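# Configure press to work order and verify on master spring

## Task

Acting as the cell's operator, treat whatever the previous shift left in the press control as unchecked: configure the press to match the work order, prove that setup by running it on the master spring, return the master spring to its stand, and finish with both the machine and the gauge idle, no alarm standing, and the guard down (shut).

## Robot and tools

Robot: two Doosan arms, left_arm and right_arm, each with a Robotiq 140 mm two-finger gripper and a wrist camera. The left gripper's fingers can fold. Only the quarter of each pad nearest the tip grips reliably; nearer the palm, parts may slip or be crushed, and a fingertip pushed into a surface folds without much resistance. The right gripper's fingers are rigid. Calibrated base positions: left_arm at (+0.070, +0.578, +0.010) m, right_arm at (+0.001, -0.437, +0.010) m.

World frame: origin on the table top midway between the arms, +z up, +x out over the table, left_arm on the +y side. Results give each gripper's end_effector_position in metres (the point between closed pads; fingertips reach about 33 mm past it) and end_effector_quat_wxyz, both in this frame. The gripper points along its own +z and closes along its own y.

The row: every arm command is a single list of 18 numbers, each in [-1, 1]: left dx, dy, dz, rx, ry, rz, left gripper position, force_limit, speed, then the same nine for the right arm. The six pose numbers are an offset, not a pose: counted from that arm's Hand target at the start of the action or move, along the Hand target's own axes. 1.0 equals 0.6 m of travel or 180 degrees; rx, ry, rz form one rotation vector. All rows of one action count from the same start, so sending the same offset again in a later call moves further. Six zeros re-request the current Hand target. Gripper position: +1 fully open (140 mm), about -0.8 pads touching, -1 close until blocked. force_limit and speed shape grip force and closing rate; a faster close grips harder. To leave a gripper unchanged, repeat its last three numbers, since 0 is itself a command. A grip succeeded when object_status reads 2 (0 moving, 1 blocked while opening, 3 reached target or pads met).

execute_actions: arguments actions (a list) and cameras. Each action may hold rows (up to 15, one per 1/30 s control step), steps (1 to 450, default 15), until (end conditions on machine or gauge fields, e.g. {"machine": {"state": "idle"}}, or {"all": {"status": "ended"}}; numeric tests need a comparison like [">=", 3]), and device commands under machine or gauge. After the last row the arm keeps heading to that row's target, so give far targets enough steps. An empty actions list just reports state. Ramp offsets gradually (about 0.01 more per row) to avoid jerks that shake parts loose.

move: target is one 18-number row or up to 15 rows, all offsets from the same Hand targets. speed in m/s (0.002 to 0.5, default 0.25), blend in metres for corner rounding, stop_force 10 to 80 N to end a path on contact (not usable with blocking=false, unreliable when the gripper rotates), zero, blocking, cameras. The result adds a move: line (done, off_target, held, fault, etc.). wait: seconds 0 to 10. stop: brakes a running move. zoom_image: camera (cam_high, cam_low, cam_nest, cam_left_wrist, cam_right_wrist) and region [x0, y0, x1, y1] in pixels, at most 504 square. show_instructions shows the work order image. finished_scene with scene number ends the scene.

Machine (servo press with guard, clamping nest, control): commands guard shut/open, clamp clamp/open, page setup/readings/curve, and register writes given as one object with register, value and write:true together. Keys: cycle_start, feed_hold, reset, home, touch, tare. A list of up to 8 objects runs in sequence. Heights are mm above the nest plane, forces N. Key settings to verify against the work order: program (a stored number; 9001 presses the master spring by 5 mm), program_revision, ram_zero, seat_force, force_max, join_lo/hi, end_lo/hi, cell_gain, cell_zero (tare resets it). A stroke needs guard shut, a clamped piece, ram at rest, a valid stored program, no alarm and no cabinet fault. touch lowers the ram gently to 40 N and reports touch_z. After reset the ram stays put until home. Result lines show state (idle, running, held, done, alarm, busy), guard_state, clamp_state, entry (how the last write or key was answered), alarm, and the chosen page's values; readings has force, touch_z, join_f, peak_f, end_z, ok (1 means within windows), pos_z, cycles.

Gauge: measure:true reads one round piece lying flat and still under the lens, within 40 mm of the plate centre; keep the robot and other parts clear for about 12 s until readings increments. no_1 to no_5 are the measured sizes in mm.

Avoid: holding any piece over the nest or obstructing the guard (cabinet fault, alarm); running the ram into something (crash); dropping parts or releasing them while moving; pressing an arm past firm contact (force fault at 144 N, torque faults, 10 s stop); arm-to-arm contact; paths near an arm's own base; anything leaving the table. Seat the sleeve square and centred to about 1 mm. End with guard shut, machine idle, no alarm, gauge idle.

Each tool is called as name(argument=value, ...), one argument or row to a line, values as JSON.

Reference images:

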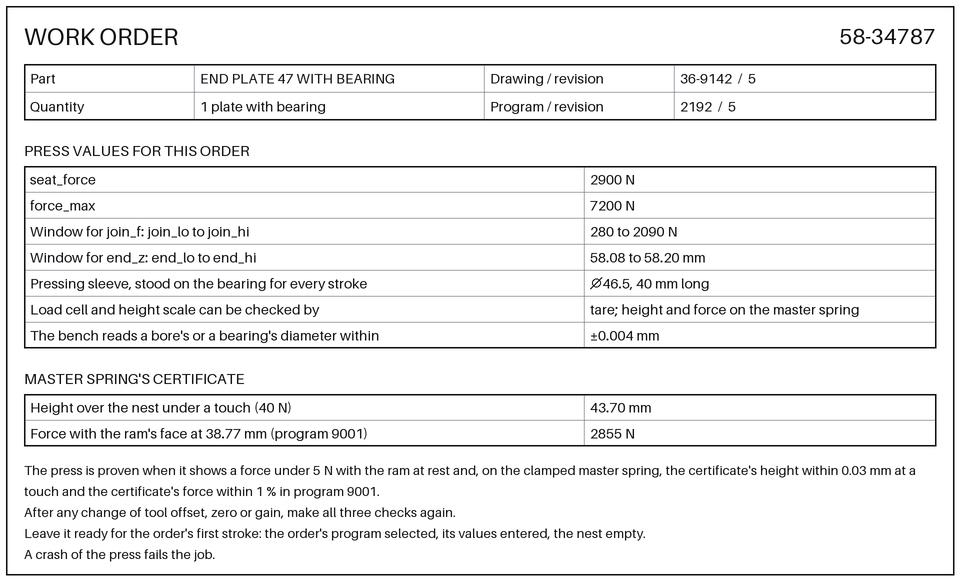

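## Session

execute_actions(
  actions=[
    {"machine":{"guard":"open","clamp":"open"},"steps":70},
  ],
)

Scene clock: 2.53 s.
left_arm: end_effector_position=(+0.5129, +0.7054, +0.1357) position_measured=3 object_status=3 end_effector_quat_wxyz=(-0.036, +0.910, -0.393, +0.123) | right_arm: end_effector_position=(+0.3320, -0.6678, +0.3301) position_measured=3 object_status=3 end_effector_quat_wxyz=(+0.033, +0.987, +0.153, -0.036)
Joint positions: left_arm=[0.285 -0.12 2.302 -0.15 0.728 2.763] | right_arm=[-0.626 -0.234 1.994 -0.099 1.389 0.668]
Joint torques (N m): left_arm=[2.42 -26.07 -34.25 3.43 -0.6 -0.26] | right_arm=[0.12 -18.85 -40.85 3.94 0.19 -0.45]
External joint torques (N m): left_arm=[-2.49 3.35 -1.22 -0.12 -0.04 0.25] | right_arm=[-0.01 1.76 -0.01 0.02 -0.21 0.46]
Flange force (N): left_arm=[7.1 -4.0 5.2] | right_arm=[3.1 1.7 0.9]
Hand target: left_arm +0.5129, +0.7054, +0.1357; -0.036, +0.910, -0.393, +0.123 | right_arm +0.3320, -0.6678, +0.3301; +0.033, +0.987, +0.153, -0.036
Tool commands: left_gripper/position=+1.0 left_gripper/force_limit=+1.0 left_gripper/speed=+1.0 right_gripper/position=+1.0 right_gripper/force_limit=+1.0 right_gripper/speed=+1.0
machine.setup: program=+4839 ram_zero=+163.024 seat_force=+2900 force_max=+6300 join_lo=+0 join_hi=+12000 end_lo=+56.500 end_hi=+65.500 cell_gain=+1.052 cell_zero=-99 program_revision=+2 program_top=+59.500 stored1_number=+2192 stored1_revision=+5 stored2_number=+4839 stored2_revision=+2 stored3_number=+3239 stored3_revision=+6 stored4_number=+6660 stored4_revision=+3 stored5_number=+9001 stored5_revision=+1
machine: state=idle guard_state=open clamp_state=open guard_answer=taken clamp_answer=taken page=setup entry=no_entry entries=0 alarm=no_alarm queue=done queue_left=0
gauge: message=nothing_yet readings=0 no_1=0.000 no_2=0.000 no_3=0.000 no_4=0.000 no_5=0.000
camera_calibration:
cam_left_wrist: T_world_to_cam=[[-0.709514, -0.685895, -0.161673, 0.879192], [-0.704517, 0.695522, 0.141084, -0.148354], [0.0156783, 0.214002, -0.976707, 0.115957], [0, 0, 0, 1]]
cam_right_wrist: T_world_to_cam=[[0.329223, -0.942798, 0.0523787, -0.747535], [-0.869425, -0.281025, 0.406357, -0.028284], [-0.368393, -0.179321, -0.912212, 0.444461], [0, 0, 0, 1]]

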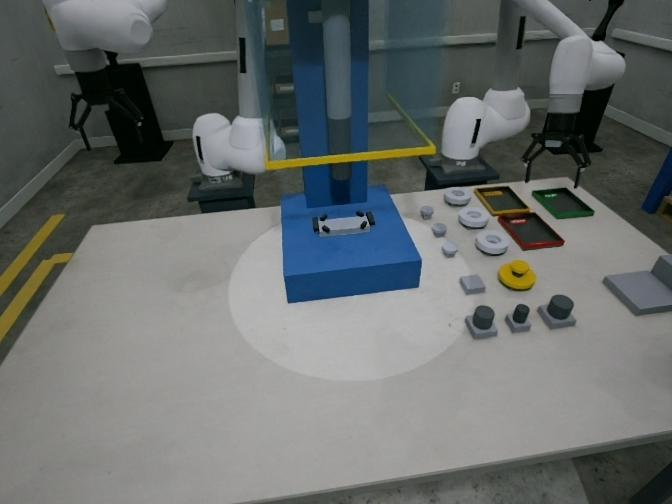

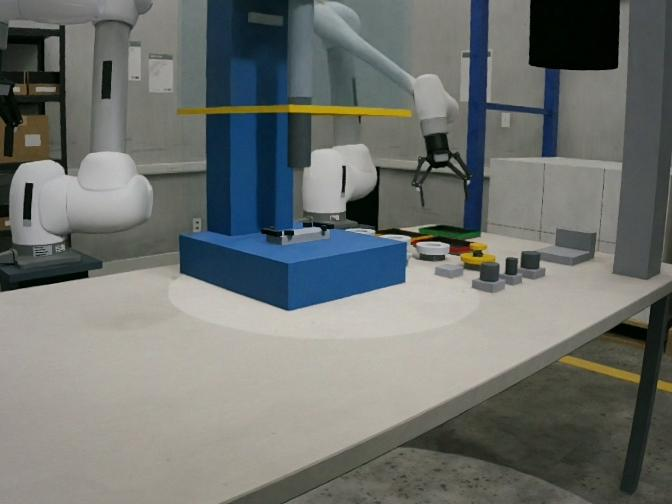

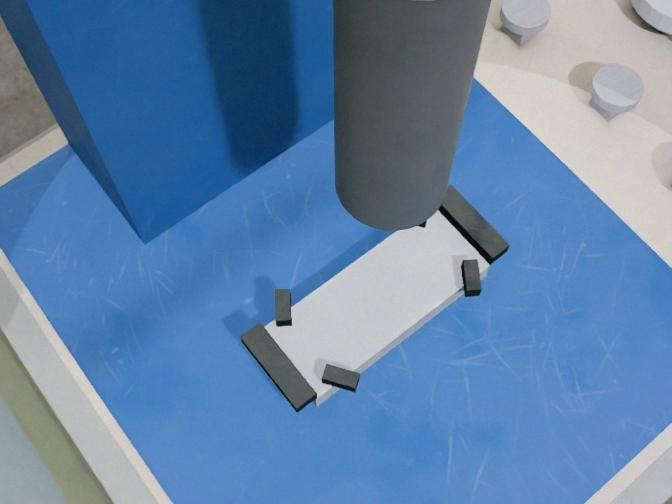

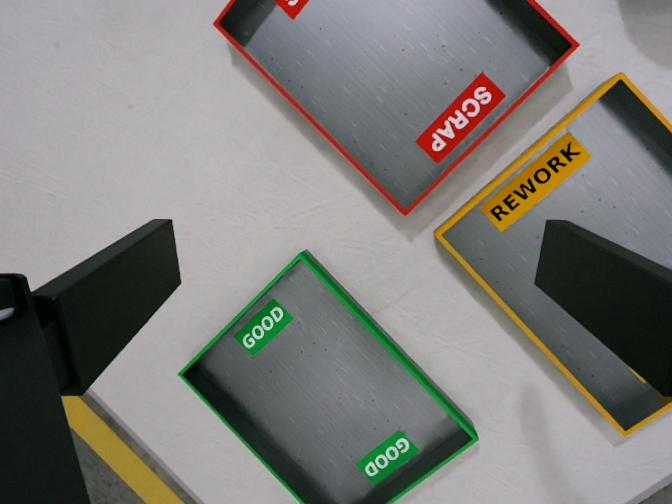

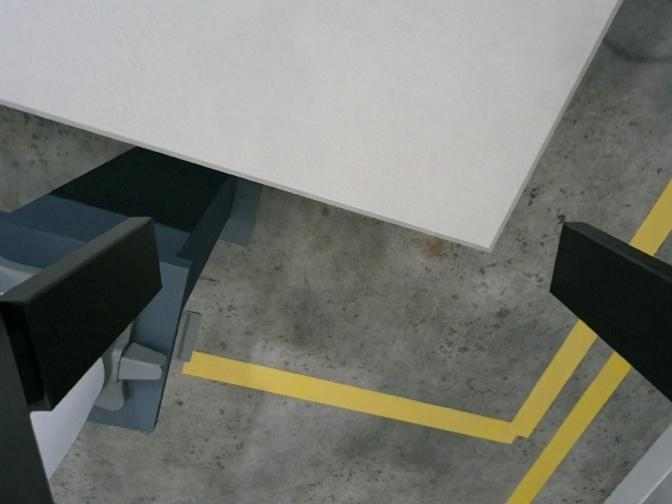

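zoom_image(
  camera="cam_high",
  region=[400, 170, 610, 350],
)

zoom_image(
  camera="cam_low",
  region=[400, 200, 600, 310],
)

execute_actions(
  actions=[
    {"machine":[{"page":"readings"},{"register":"program","value":2192,"write":true},{"register":"seat_force","value":2900,"write":true},{"register":"force_max","value":7200,"write":true},{"register":"join_lo","value":280,"write":true},{"register":"join_hi","value":2090,"write":true},{"register":"end_lo","value":58.08,"write":true},{"register":"end_hi","value":58.20,"write":true}],"steps":60,"until":{"machine":{"queue":["!=","running"]}}},
  ],
  cameras=[],
)

execute_actions(
  actions=[
    {"machine":{"page":"setup"},"steps":5},
  ],
  cameras=[],
)

Scaled by 2.400.

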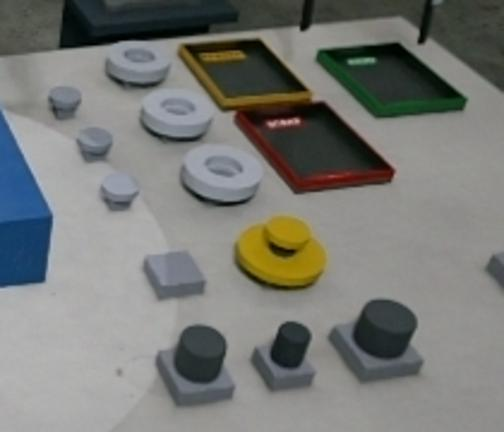

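Scaled by 2.520.

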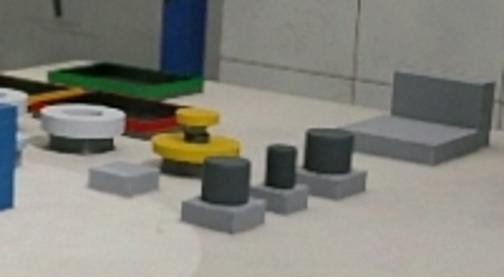

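Scene clock: 4.67 s.
Tool commands: left_gripper/position=+1.0 left_gripper/force_limit=+1.0 left_gripper/speed=+1.0 right_gripper/position=+1.0 right_gripper/force_limit=+1.0 right_gripper/speed=+1.0
machine.readings: force=+0 touch_z=+0.000 join_f=+0 peak_f=+0 end_z=+0.000 ok=+0 pos_z=+156.976 cycles=+0
machine: state=idle guard_state=open clamp_state=open guard_answer=taken clamp_answer=taken page=readings entry=taken entries=7 alarm=no_alarm queue=done queue_left=0
gauge: message=nothing_yet readings=0 no_1=0.000 no_2=0.000 no_3=0.000 no_4=0.000 no_5=0.000

Scene clock: 5.03 s.
left_arm: end_effector_position=(+0.5129, +0.7054, +0.1357) position_measured=3 object_status=3 end_effector_quat_wxyz=(-0.036, +0.910, -0.393, +0.123) | right_arm: end_effector_position=(+0.3320, -0.6678, +0.3301) position_measured=3 object_status=3 end_effector_quat_wxyz=(+0.033, +0.987, +0.153, -0.036)
Joint positions: left_arm=[0.285 -0.12 2.302 -0.15 0.728 2.763] | right_arm=[-0.626 -0.234 1.994 -0.099 1.389 0.668]
Joint torques (N m): left_arm=[2.53 -25.62 -34.46 3.44 -0.62 -0.23] | right_arm=[0.29 -19.01 -40.74 3.99 0.17 -0.43]
External joint torques (N m): left_arm=[-2.57 2.88 -1.05 -0.13 -0.03 0.22] | right_arm=[-0.33 2.16 -0.04 -0.04 -0.18 0.43]
Flange force (N): left_arm=[7.1 -2.9 4.6] | right_arm=[2.9 2.7 1.0]
Hand target: left_arm +0.5129, +0.7054, +0.1357; -0.036, +0.910, -0.393, +0.123 | right_arm +0.3320, -0.6678, +0.3301; +0.033, +0.987, +0.153, -0.036
Tool commands: left_gripper/position=+1.0 left_gripper/force_limit=+1.0 left_gripper/speed=+1.0 right_gripper/position=+1.0 right_gripper/force_limit=+1.0 right_gripper/speed=+1.0
machine.setup: program=+2192 ram_zero=+163.024 seat_force=+2900 force_max=+7200 join_lo=+280 join_hi=+2090 end_lo=+58.080 end_hi=+58.200 cell_gain=+1.052 cell_zero=-99 program_revision=+5 program_top=+58.200 stored1_number=+2192 stored1_revision=+5 stored2_number=+4839 stored2_revision=+2 stored3_number=+3239 stored3_revision=+6 stored4_number=+6660 stored4_revision=+3 stored5_number=+9001 stored5_revision=+1
machine: state=idle guard_state=open clamp_state=open guard_answer=taken clamp_answer=taken page=setup entry=taken entries=7 alarm=no_alarm queue=done queue_left=0
gauge: message=nothing_yet readings=0 no_1=0.000 no_2=0.000 no_3=0.000 no_4=0.000 no_5=0.000

move(
  target=[0.414,-0.178,-0.0825,-0.108,0.275,0.058,0.3,-0.3,0,0,0,0,0,0,0,1,1,1],
  cameras=["cam_high","cam_low","cam_left_wrist"],
)

Scene clock: 11.67 s.
left_arm: end_effector_position=(+0.7400, +0.6004, +0.2495) position_measured=91 object_status=3 end_effector_quat_wxyz=(+0.270, +0.731, -0.465, +0.421) | right_arm: end_effector_position=(+0.3320, -0.6678, +0.3301) position_measured=3 object_status=3 end_effector_quat_wxyz=(+0.033, +0.987, +0.153, -0.036)
Joint positions: left_arm=[0.429 0.286 1.943 -1.149 1.251 3.723] | right_arm=[-0.626 -0.234 1.994 -0.099 1.389 0.668]
Joint torques (N m): left_arm=[2.59 -64.88 -30.3 -0.48 1.33 -0.21] | right_arm=[0.28 -19.2 -40.78 4 0.18 -0.47]
External joint torques (N m): left_arm=[-2.69 3.61 -1.18 -0.04 0.03 0.21] | right_arm=[-0.3 2.31 -0.06 -0.05 -0.2 0.47]
Flange force (N): left_arm=[-0.8 -7.0 5.1] | right_arm=[3.2 2.9 1.1]
Hand target: left_arm +0.7400, +0.6004, +0.2495; +0.270, +0.731, -0.465, +0.421 | right_arm +0.3320, -0.6678, +0.3301; +0.033, +0.987, +0.153, -0.036
Off the commanded pose: left_arm 0.000 m, 0 deg | right_arm 0.000 m, 0 deg.
machine.setup: program=+2192 ram_zero=+163.024 seat_force=+2900 force_max=+7200 join_lo=+280 join_hi=+2090 end_lo=+58.080 end_hi=+58.200 cell_gain=+1.052 cell_zero=-99 program_revision=+5 program_top=+58.200 stored1_number=+2192 stored1_revision=+5 stored2_number=+4839 stored2_revision=+2 stored3_number=+3239 stored3_revision=+6 stored4_number=+6660 stored4_revision=+3 stored5_number=+9001 stored5_revision=+1
machine: state=idle guard_state=open clamp_state=open guard_answer=taken clamp_answer=taken page=setup entry=taken entries=7 alarm=no_alarm queue=done queue_left=0
gauge: message=nothing_yet readings=0 no_1=0.000 no_2=0.000 no_3=0.000 no_4=0.000 no_5=0.000
move: done
camera_calibration:
cam_left_wrist: T_world_to_cam=[[-0.907424, -0.420216, 0.00055684, 0.933162], [-0.32055, 0.691347, -0.647524, -0.0162331], [0.271715, -0.587757, -0.762045, 0.484432], [0, 0, 0, 1]]
Images, in order: cam_high, cam_low, cam_left_wrist.

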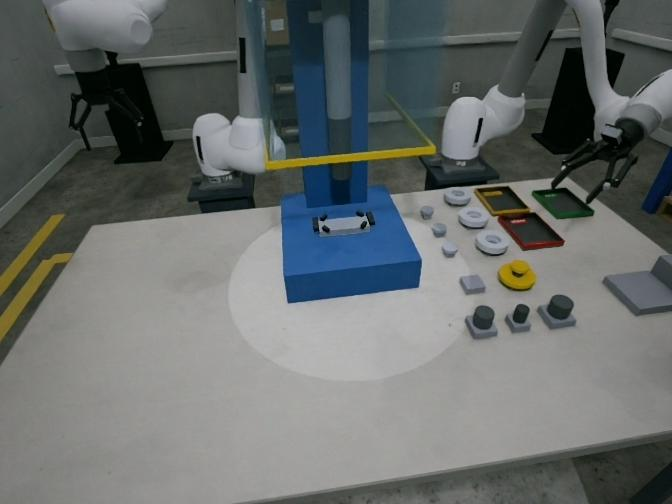

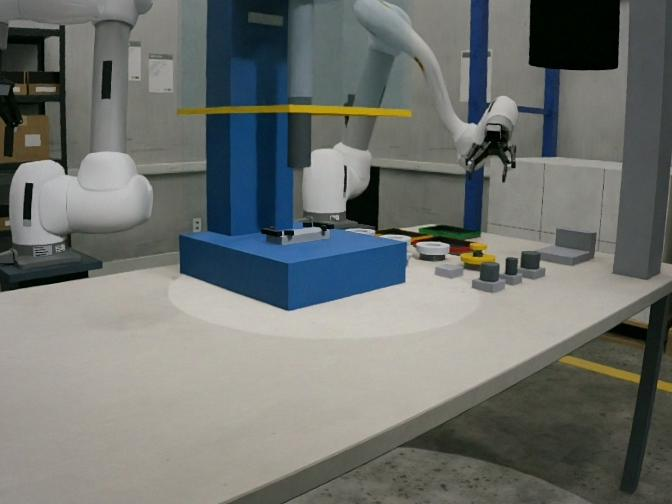

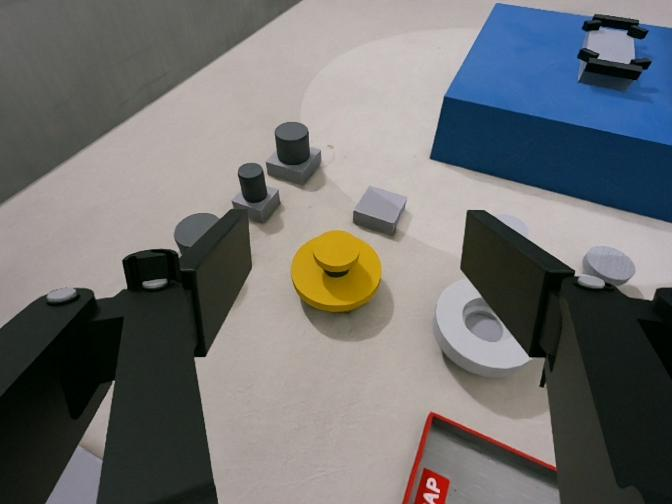

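zoom_image(
  camera="cam_left_wrist",
  region=[276, 210, 396, 330],
)

zoom_image(
  camera="cam_low",
  region=[440, 230, 520, 290],
)

Scaled by 4.200.

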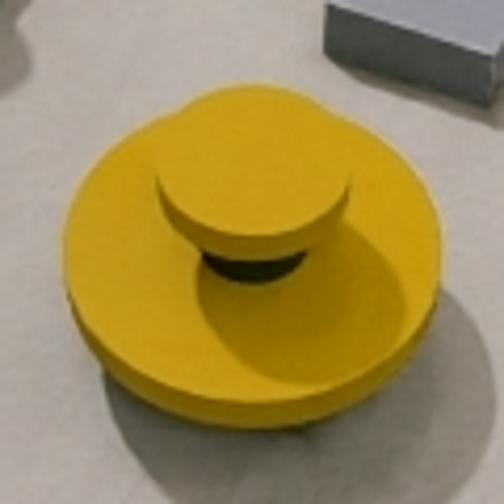

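Scaled by 6.300.

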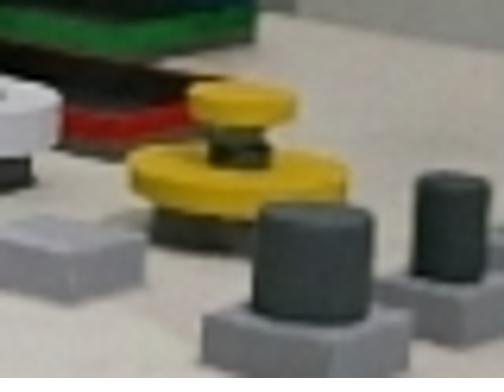

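move(
  target=[-0.1458,-0.017,0.2633,0,0,0,0.3,-0.3,0,0,0,0,0,0,0,1,1,1],
  cameras=["cam_high","cam_low","cam_left_wrist"],
)

zoom_image(
  camera="cam_low",
  region=[420, 160, 560, 290],
)

Scene clock: 14.23 s.
left_arm: end_effector_position=(+0.7880, +0.5202, +0.0947) position_measured=91 object_status=3 end_effector_quat_wxyz=(+0.270, +0.731, -0.465, +0.421) | right_arm: end_effector_position=(+0.3320, -0.6678, +0.3301) position_measured=3 object_status=3 end_effector_quat_wxyz=(+0.033, +0.987, +0.153, -0.036)
Joint positions: left_arm=[0.282 0.495 2.003 -1.353 1.067 3.966] | right_arm=[-0.626 -0.234 1.994 -0.099 1.389 0.668]
Joint torques (N m): left_arm=[2.32 -76.21 -21.74 -0.69 1.84 -0.25] | right_arm=[0.36 -19.1 -40.86 3.99 0.19 -0.44]
External joint torques (N m): left_arm=[-2.37 3.2 -0.92 -0.19 -0.03 0.25] | right_arm=[-0.37 2.29 0.1 -0.04 -0.21 0.44]
Flange force (N): left_arm=[-2.1 -4.2 6.3] | right_arm=[2.9 2.8 1.3]
Hand target: left_arm +0.7881, +0.5202, +0.0947; +0.270, +0.731, -0.465, +0.421 | right_arm +0.3320, -0.6678, +0.3301; +0.033, +0.987, +0.153, -0.036
Off the commanded pose: left_arm 0.000 m, 0 deg | right_arm 0.000 m, 0 deg.
machine.setup: program=+2192 ram_zero=+163.024 seat_force=+2900 force_max=+7200 join_lo=+280 join_hi=+2090 end_lo=+58.080 end_hi=+58.200 cell_gain=+1.052 cell_zero=-99 program_revision=+5 program_top=+58.200 stored1_number=+2192 stored1_revision=+5 stored2_number=+4839 stored2_revision=+2 stored3_number=+3239 stored3_revision=+6 stored4_number=+6660 stored4_revision=+3 stored5_number=+9001 stored5_revision=+1
machine: state=idle guard_state=open clamp_state=open guard_answer=taken clamp_answer=taken page=setup entry=taken entries=7 alarm=no_alarm queue=done queue_left=0
gauge: message=nothing_yet readings=0 no_1=0.000 no_2=0.000 no_3=0.000 no_4=0.000 no_5=0.000
move: done
camera_calibration:
cam_left_wrist: T_world_to_cam=[[-0.907417, -0.420232, 0.000760582, 0.943058], [-0.320686, 0.691293, -0.647515, -0.0455007], [0.27158, -0.587809, -0.762053, 0.306337], [0, 0, 0, 1]]
Images, in order: cam_high, cam_low, cam_left_wrist.

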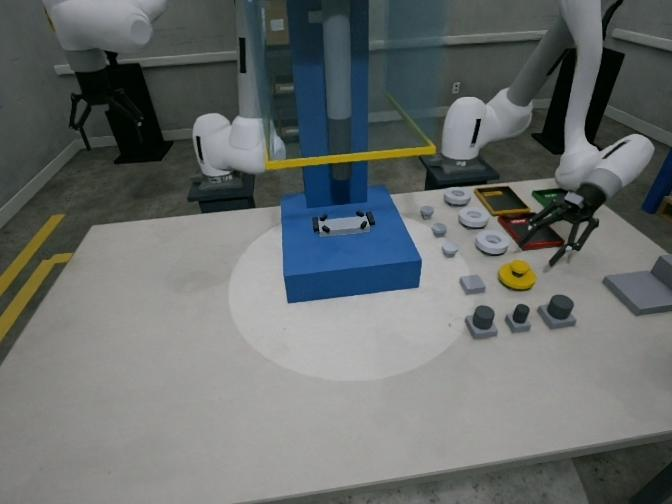

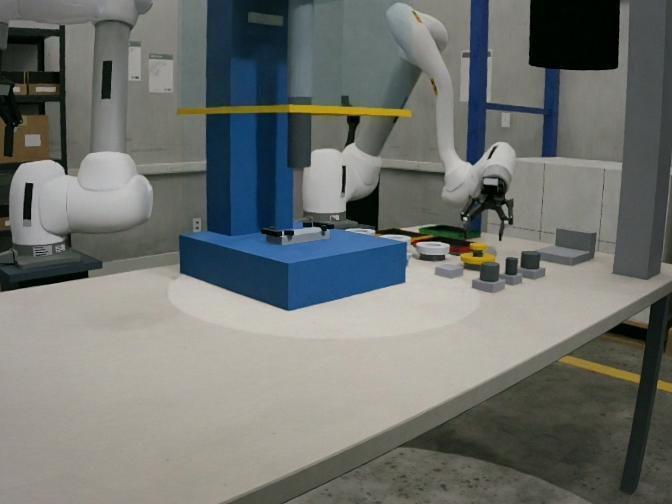

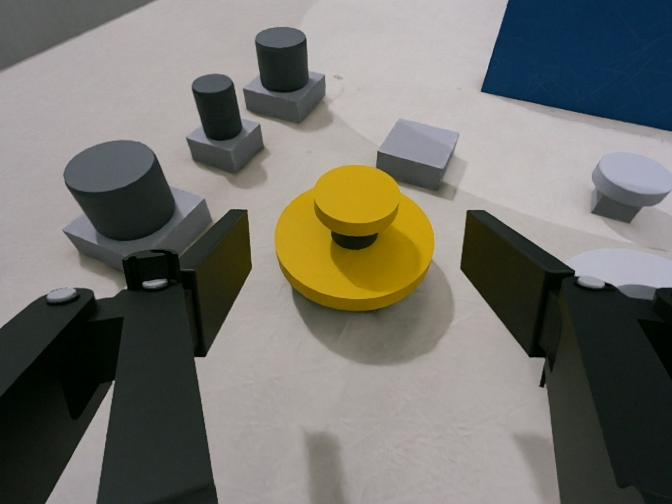

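Scaled by 3.600.

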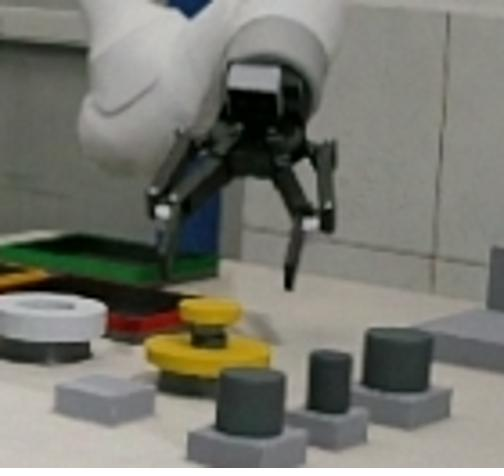

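move(
  target=[-0.0037,0.0017,0.114,0,0,0,0.3,-0.3,0,0,0,0,0,0,0,1,1,1],
  cameras=["cam_high","cam_low","cam_left_wrist"],
  speed=0.1,
)

zoom_image(
  camera="cam_low",
  region=[440, 200, 540, 280],
)

zoom_image(
  camera="cam_high",
  region=[470, 220, 570, 310],
)

Scene clock: 16.17 s.
left_arm: end_effector_position=(+0.8116, +0.4670, +0.0586) position_measured=91 object_status=3 end_effector_quat_wxyz=(+0.270, +0.731, -0.465, +0.421) | right_arm: end_effector_position=(+0.3320, -0.6678, +0.3301) position_measured=3 object_status=3 end_effector_quat_wxyz=(+0.033, +0.987, +0.153, -0.036)
Joint positions: left_arm=[0.192 0.555 1.996 -1.453 1.006 4.017] | right_arm=[-0.626 -0.234 1.994 -0.099 1.389 0.668]
Joint torques (N m): left_arm=[2.75 -80.43 -20.18 -0.89 1.97 -0.19] | right_arm=[0.06 -18.82 -40.72 3.99 0.2 -0.48]
External joint torques (N m): left_arm=[-2.74 3.68 -0.7 -0.15 -0.08 0.19] | right_arm=[0.08 1.44 -0.14 -0.03 -0.21 0.48]
Flange force (N): left_arm=[-2.4 -3.5 7.5] | right_arm=[3.0 1.2 0.6]
Hand target: left_arm +0.8116, +0.4670, +0.0586; +0.270, +0.731, -0.465, +0.421 | right_arm +0.3320, -0.6678, +0.3301; +0.033, +0.987, +0.153, -0.036
Off the commanded pose: left_arm 0.000 m, 0 deg | right_arm 0.000 m, 0 deg.
machine.setup: program=+2192 ram_zero=+163.024 seat_force=+2900 force_max=+7200 join_lo=+280 join_hi=+2090 end_lo=+58.080 end_hi=+58.200 cell_gain=+1.052 cell_zero=-99 program_revision=+5 program_top=+58.200 stored1_number=+2192 stored1_revision=+5 stored2_number=+4839 stored2_revision=+2 stored3_number=+3239 stored3_revision=+6 stored4_number=+6660 stored4_revision=+3 stored5_number=+9001 stored5_revision=+1
machine: state=idle guard_state=open clamp_state=open guard_answer=taken clamp_answer=taken page=setup entry=taken entries=7 alarm=no_alarm queue=done queue_left=0
gauge: message=nothing_yet readings=0 no_1=0.000 no_2=0.000 no_3=0.000 no_4=0.000 no_5=0.000
move: done
camera_calibration:
cam_left_wrist: T_world_to_cam=[[-0.907421, -0.420221, 0.00059015, 0.942229], [-0.32057, 0.691326, -0.647536, -0.0246603], [0.271701, -0.587777, -0.762034, 0.241068], [0, 0, 0, 1]]
Images, in order: cam_high, cam_low, cam_left_wrist.

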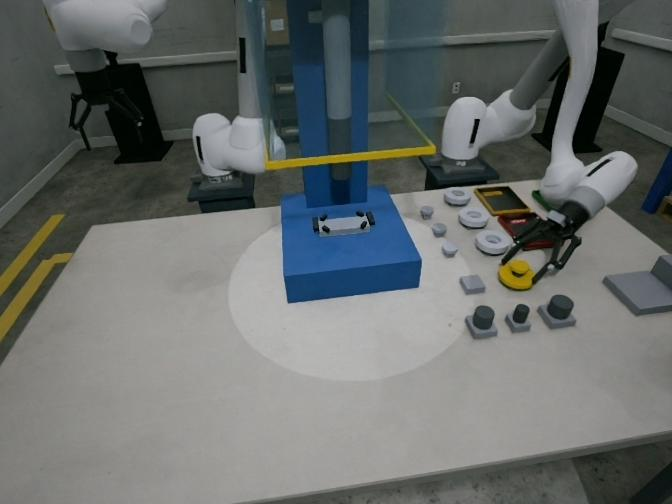

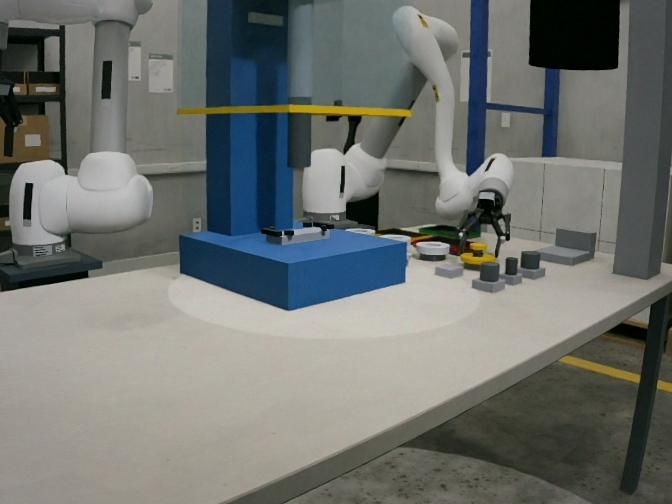

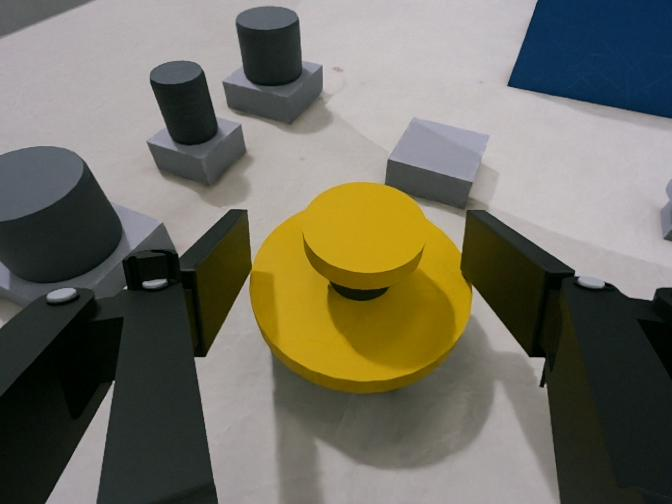

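Scaled by 5.040.

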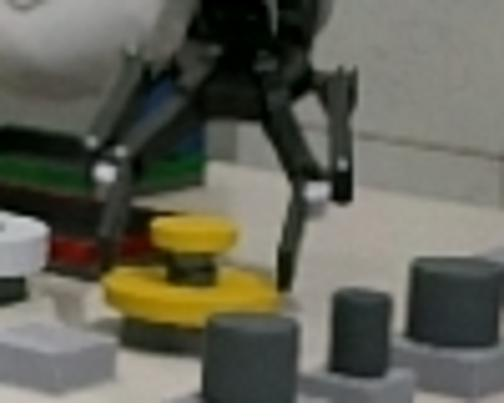

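Scaled by 5.040.

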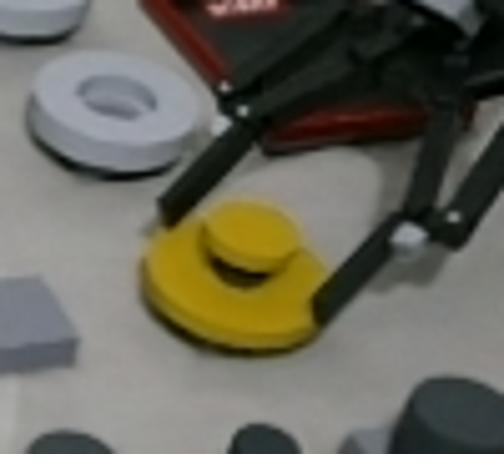

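move(
  target=[0.0117,0.005,0,0,0,0,0.3,-0.3,0,0,0,0,0,0,0,1,1,1],
  cameras=["cam_left_wrist"],
  speed=0.1,
)

execute_actions(
  actions=[
    {"rows":[[0,0,0,0,0,0,-1,0.5,-1,0,0,0,0,0,0,1,1,1]],"steps":110},
  ],
  cameras=["cam_left_wrist","cam_high","cam_low"],
)

zoom_image(
  camera="cam_low",
  region=[440, 200, 540, 280],
)

zoom_image(
  camera="cam_high",
  region=[470, 220, 570, 310],
)

Scene clock: 18.10 s.
Off the commanded pose: left_arm 0.000 m, 0 deg | right_arm 0.000 m, 0 deg.
machine.setup: program=+2192 ram_zero=+163.024 seat_force=+2900 force_max=+7200 join_lo=+280 join_hi=+2090 end_lo=+58.080 end_hi=+58.200 cell_gain=+1.052 cell_zero=-99 program_revision=+5 program_top=+58.200 stored1_number=+2192 stored1_revision=+5 stored2_number=+4839 stored2_revision=+2 stored3_number=+3239 stored3_revision=+6 stored4_number=+6660 stored4_revision=+3 stored5_number=+9001 stored5_revision=+1
machine: state=idle guard_state=open clamp_state=open guard_answer=taken clamp_answer=taken page=setup entry=taken entries=7 alarm=no_alarm queue=done queue_left=0
gauge: message=nothing_yet readings=0 no_1=0.000 no_2=0.000 no_3=0.000 no_4=0.000 no_5=0.000
move: done
camera_calibration:
cam_left_wrist: T_world_to_cam=[[-0.907418, -0.420228, 0.000657256, 0.939224], [-0.320617, 0.691312, -0.647528, -0.0180179], [0.271655, -0.587789, -0.762042, 0.243442], [0, 0, 0, 1]]
Images, in order: cam_left_wrist.

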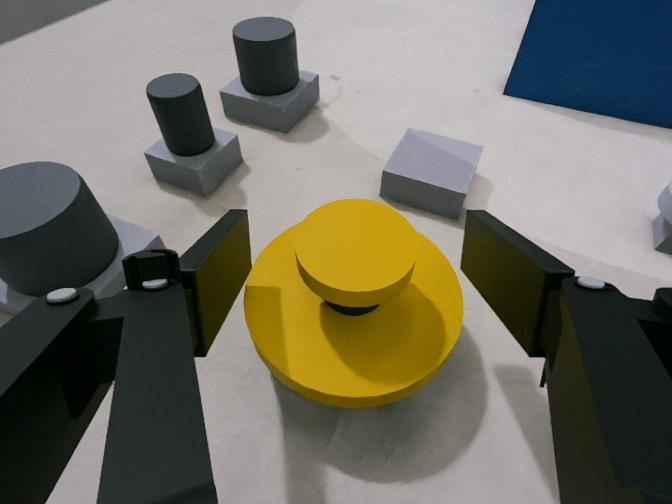

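Scene clock: 21.97 s.
left_arm: end_effector_position=(+0.8104, +0.4626, +0.0647) position_measured=163 object_status=2 end_effector_quat_wxyz=(+0.270, +0.731, -0.465, +0.421) | right_arm: end_effector_position=(+0.3320, -0.6678, +0.3301) position_measured=3 object_status=3 end_effector_quat_wxyz=(+0.033, +0.987, +0.153, -0.036)
Joint positions: left_arm=[0.185 0.544 2 -1.453 1.003 4.008] | right_arm=[-0.626 -0.234 1.994 -0.099 1.389 0.668]
Joint torques (N m): left_arm=[-0.54 -75.68 -18.22 -0.23 1.46 -0.26] | right_arm=[0.21 -18.98 -40.77 3.99 0.18 -0.48]
External joint torques (N m): left_arm=[0.57 -0.33 -2.96 -0.82 0.43 0.25] | right_arm=[-0.26 2.33 0.01 -0.04 -0.21 0.49]
Flange force (N): left_arm=[0.2 -4.8 0.7] | right_arm=[3.3 2.7 1.2]
Hand target: left_arm +0.8104, +0.4626, +0.0646; +0.270, +0.731, -0.465, +0.421 | right_arm +0.3320, -0.6678, +0.3301; +0.033, +0.987, +0.153, -0.036
Off the commanded pose: left_arm 0.000 m, 0 deg | right_arm 0.000 m, 0 deg.
machine.setup: program=+2192 ram_zero=+163.024 seat_force=+2900 force_max=+7200 join_lo=+280 join_hi=+2090 end_lo=+58.080 end_hi=+58.200 cell_gain=+1.052 cell_zero=-99 program_revision=+5 program_top=+58.200 stored1_number=+2192 stored1_revision=+5 stored2_number=+4839 stored2_revision=+2 stored3_number=+3239 stored3_revision=+6 stored4_number=+6660 stored4_revision=+3 stored5_number=+9001 stored5_revision=+1
machine: state=idle guard_state=open clamp_state=open guard_answer=taken clamp_answer=taken page=setup entry=taken entries=7 alarm=no_alarm queue=done queue_left=0
gauge: message=nothing_yet readings=0 no_1=0.000 no_2=0.000 no_3=0.000 no_4=0.000 no_5=0.000
camera_calibration:
cam_left_wrist: T_world_to_cam=[[-0.907422, -0.420219, 0.000606342, 0.939229], [-0.320579, 0.691324, -0.647534, -0.01803], [0.271687, -0.587781, -0.762036, 0.243437], [0, 0, 0, 1]]
Images, in order: cam_high, cam_low, cam_left_wrist.

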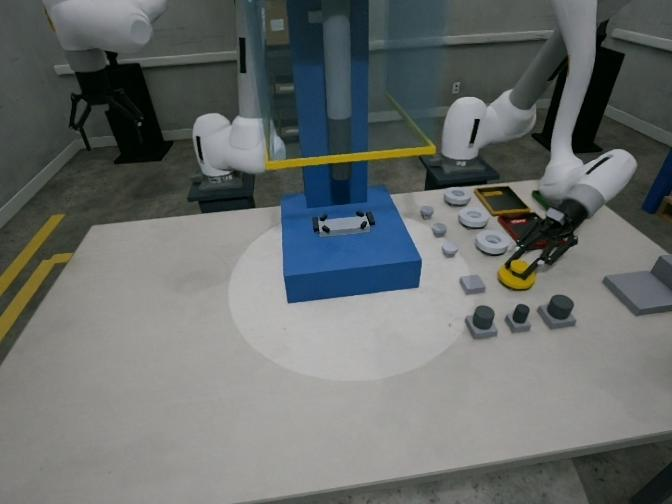

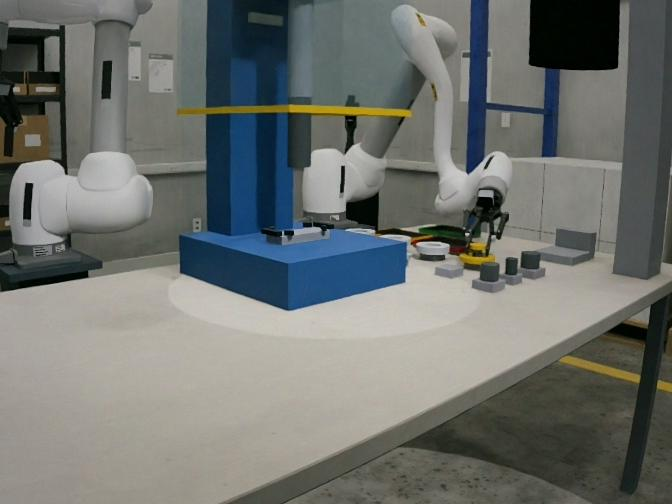

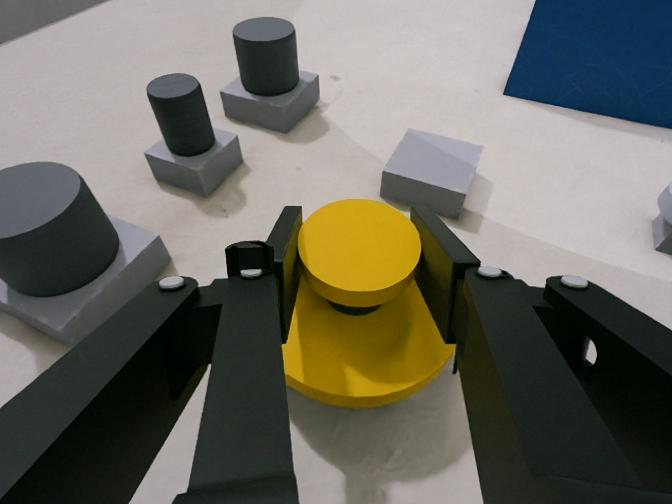

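Scaled by 5.040.

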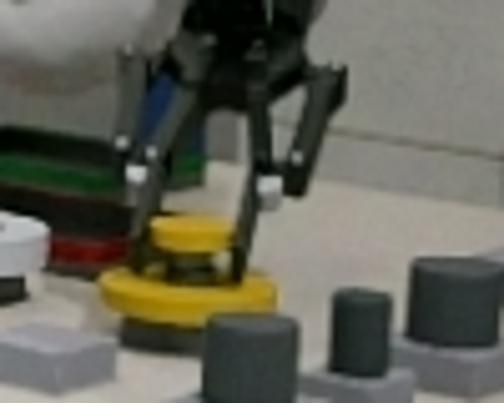

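Scaled by 5.040.

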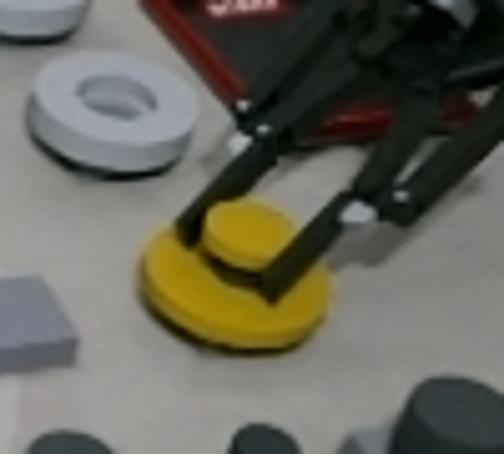

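move(
  target=[0.0866,0,-0.05,0,0,0,-1,0.5,-1,0,0,0,0,0,0,1,1,1],
  speed=0.08,
  cameras=["cam_left_wrist","cam_high","cam_low"],
)

zoom_image(
  camera="cam_low",
  region=[440, 190, 540, 270],
)

zoom_image(
  camera="cam_high",
  region=[470, 200, 570, 300],
)

Scene clock: 23.77 s.
left_arm: end_effector_position=(+0.8106, +0.4627, +0.1246) position_measured=163 object_status=2 end_effector_quat_wxyz=(+0.270, +0.731, -0.465, +0.421) | right_arm: end_effector_position=(+0.3320, -0.6678, +0.3301) position_measured=3 object_status=3 end_effector_quat_wxyz=(+0.033, +0.987, +0.153, -0.036)
Joint positions: left_arm=[0.185 0.46 1.981 -1.389 1.019 3.887] | right_arm=[-0.626 -0.234 1.994 -0.099 1.389 0.668]
Joint torques (N m): left_arm=[2.84 -81.4 -27.54 -2.29 3.24 -0.22] | right_arm=[0.25 -19.04 -40.75 3.99 0.16 -0.49]
External joint torques (N m): left_arm=[-2.69 9.35 2.53 1.26 -1.56 0.22] | right_arm=[-0.28 2.11 -0.08 -0.04 -0.19 0.5]
Flange force (N): left_arm=[-8.7 -4.5 11.3] | right_arm=[3.1 2.5 0.9]
Hand target: left_arm +0.8106, +0.4627, +0.1246; +0.270, +0.731, -0.465, +0.421 | right_arm +0.3320, -0.6678, +0.3301; +0.033, +0.987, +0.153, -0.036
Off the commanded pose: left_arm 0.000 m, 0 deg | right_arm 0.000 m, 0 deg.
machine.setup: program=+2192 ram_zero=+163.024 seat_force=+2900 force_max=+7200 join_lo=+280 join_hi=+2090 end_lo=+58.080 end_hi=+58.200 cell_gain=+1.052 cell_zero=-99 program_revision=+5 program_top=+58.200 stored1_number=+2192 stored1_revision=+5 stored2_number=+4839 stored2_revision=+2 stored3_number=+3239 stored3_revision=+6 stored4_number=+6660 stored4_revision=+3 stored5_number=+9001 stored5_revision=+1
machine: state=idle guard_state=open clamp_state=open guard_answer=taken clamp_answer=taken page=setup entry=taken entries=7 alarm=no_alarm queue=done queue_left=0
gauge: message=nothing_yet readings=0 no_1=0.000 no_2=0.000 no_3=0.000 no_4=0.000 no_5=0.000
move: done
camera_calibration:
cam_left_wrist: T_world_to_cam=[[-0.907432, -0.420198, 0.000599985, 0.939383], [-0.320559, 0.691333, -0.647534, 0.0208066], [0.271678, -0.587786, -0.762036, 0.289148], [0, 0, 0, 1]]
Images, in order: cam_high, cam_low, cam_left_wrist.

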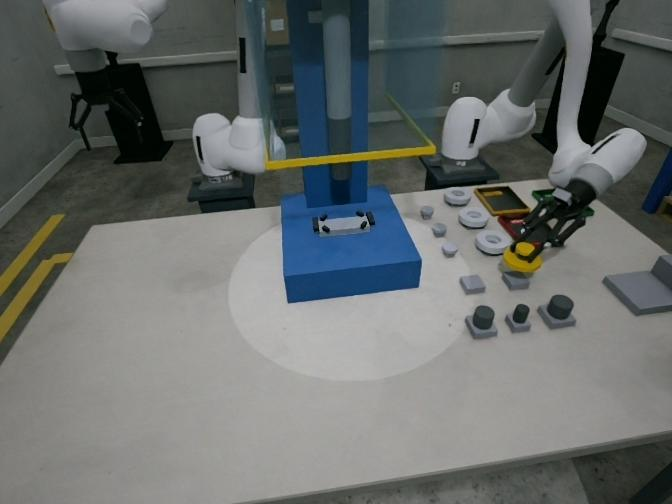

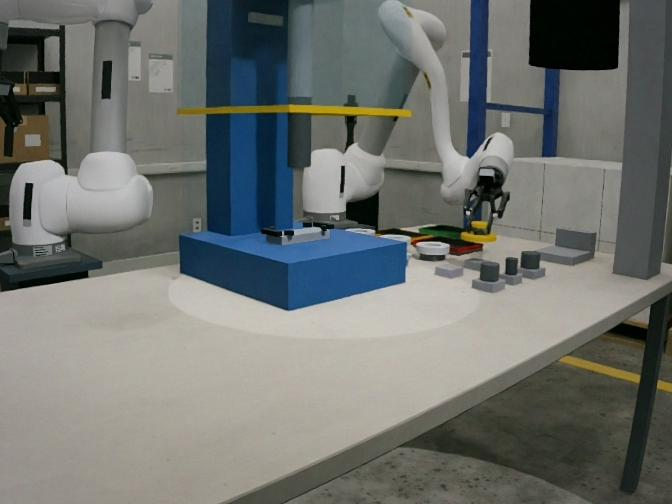

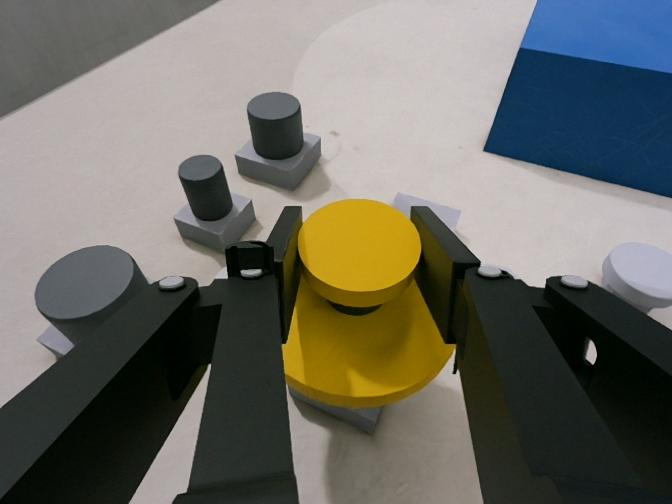

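Scaled by 5.040.

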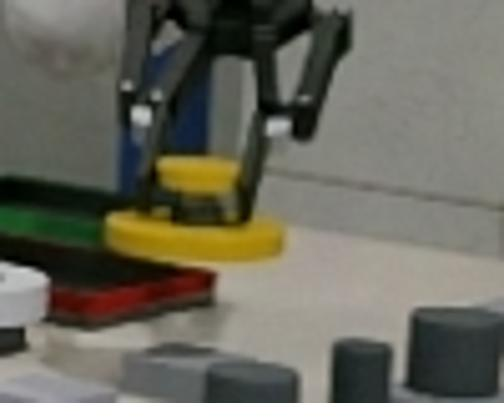

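Scaled by 5.040.

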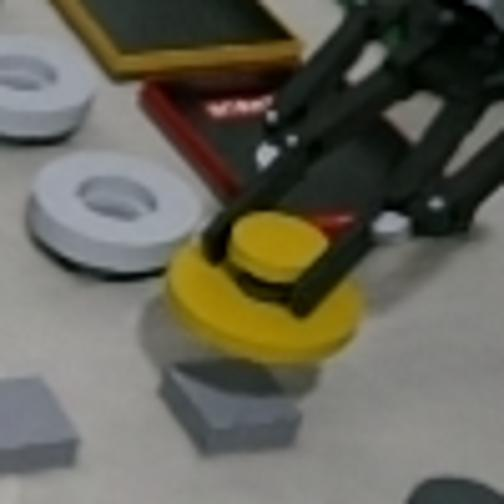

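move(
  target=[0.231,0.6413,-0.1183,0,0,0,-1,0.5,-1,0,0,0,0,0,0,1,1,1],
  speed=0.2,
)

zoom_image(
  camera="cam_left_wrist",
  region=[180, 0, 520, 250],
)

Scene clock: 27.73 s.
left_arm: end_effector_position=(+0.4654, +0.2934, +0.2811) position_measured=163 object_status=2 end_effector_quat_wxyz=(+0.270, +0.731, -0.465, +0.421) | right_arm: end_effector_position=(+0.3320, -0.6678, +0.3301) position_measured=3 object_status=3 end_effector_quat_wxyz=(+0.033, +0.987, +0.153, -0.036)
Joint positions: left_arm=[-0.202 -0.322 2.466 -1.374 0.783 3.451] | right_arm=[-0.626 -0.234 1.994 -0.099 1.389 0.668]
Joint torques (N m): left_arm=[2.49 -8.67 -38.79 -2.23 1.46 -0.23] | right_arm=[0.31 -19.04 -40.71 4 0.21 -0.48]
External joint torques (N m): left_arm=[-2.6 7.06 3.55 1.29 -0.7 0.23] | right_arm=[-0.22 1.89 -0.12 -0.04 -0.22 0.48]
Flange force (N): left_arm=[-4.3 -3.0 17.2] | right_arm=[2.9 2.2 0.8]
Hand target: left_arm +0.4655, +0.2933, +0.2813; +0.270, +0.731, -0.465, +0.421 | right_arm +0.3320, -0.6678, +0.3301; +0.033, +0.987, +0.153, -0.036
Off the commanded pose: left_arm 0.000 m, 0 deg | right_arm 0.000 m, 0 deg.
machine.setup: program=+2192 ram_zero=+163.024 seat_force=+2900 force_max=+7200 join_lo=+280 join_hi=+2090 end_lo=+58.080 end_hi=+58.200 cell_gain=+1.052 cell_zero=-99 program_revision=+5 program_top=+58.200 stored1_number=+2192 stored1_revision=+5 stored2_number=+4839 stored2_revision=+2 stored3_number=+3239 stored3_revision=+6 stored4_number=+6660 stored4_revision=+3 stored5_number=+9001 stored5_revision=+1
machine: state=idle guard_state=open clamp_state=open guard_answer=taken clamp_answer=taken page=setup entry=taken entries=7 alarm=no_alarm queue=done queue_left=0
gauge: message=nothing_yet readings=0 no_1=0.000 no_2=0.000 no_3=0.000 no_4=0.000 no_5=0.000
move: done
camera_calibration:
cam_left_wrist: T_world_to_cam=[[-0.907416, -0.420233, 0.000906065, 0.554819], [-0.320826, 0.691368, -0.647365, 0.128561], [0.271418, -0.58772, -0.76218, 0.402779], [0, 0, 0, 1]]
cam_right_wrist: T_world_to_cam=[[0.329221, -0.942799, 0.0523809, -0.747536], [-0.869425, -0.281023, 0.406358, -0.028283], [-0.368393, -0.179323, -0.912211, 0.44446], [0, 0, 0, 1]]

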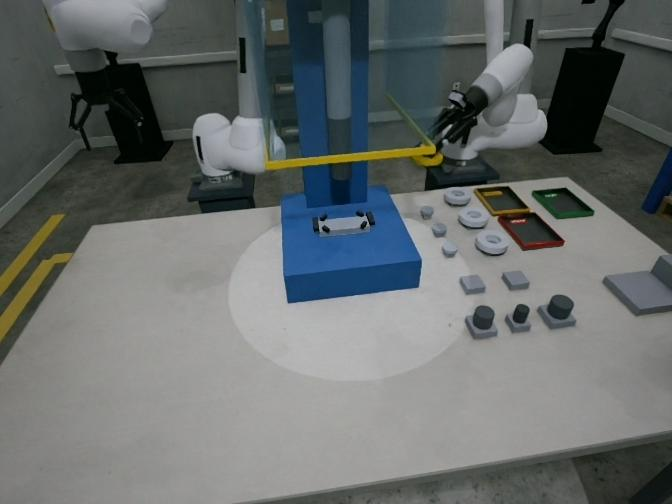

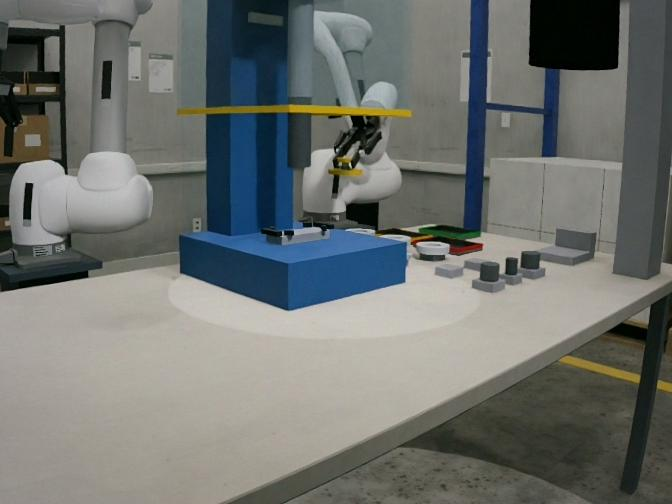

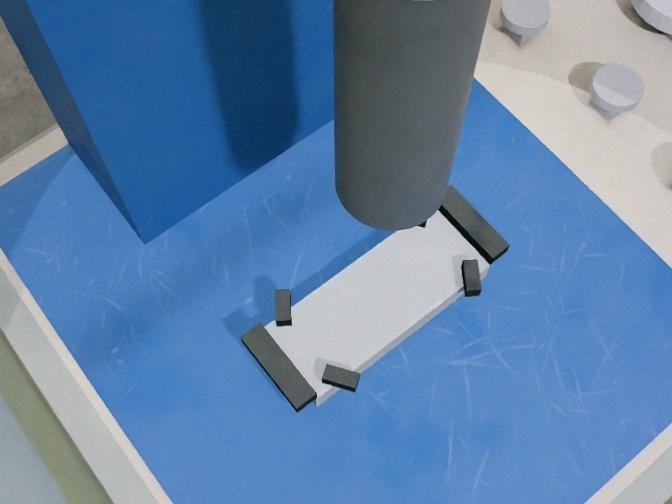

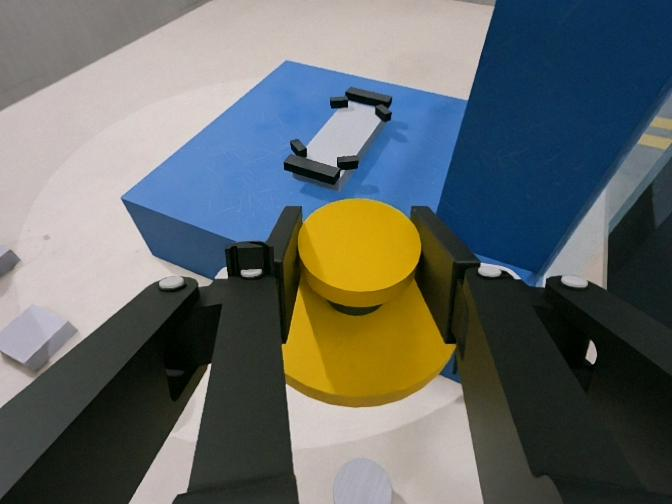

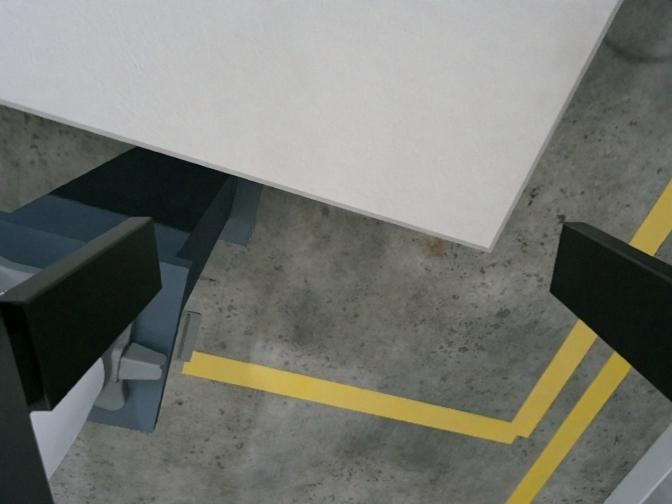

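Scaled by 1.482.

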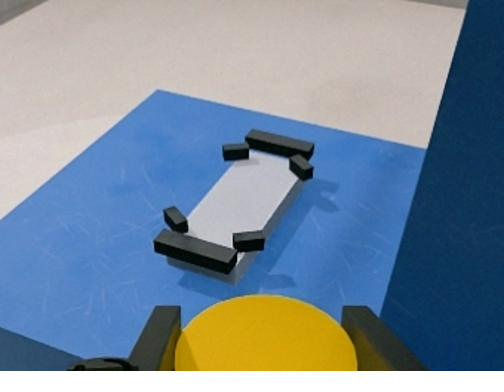

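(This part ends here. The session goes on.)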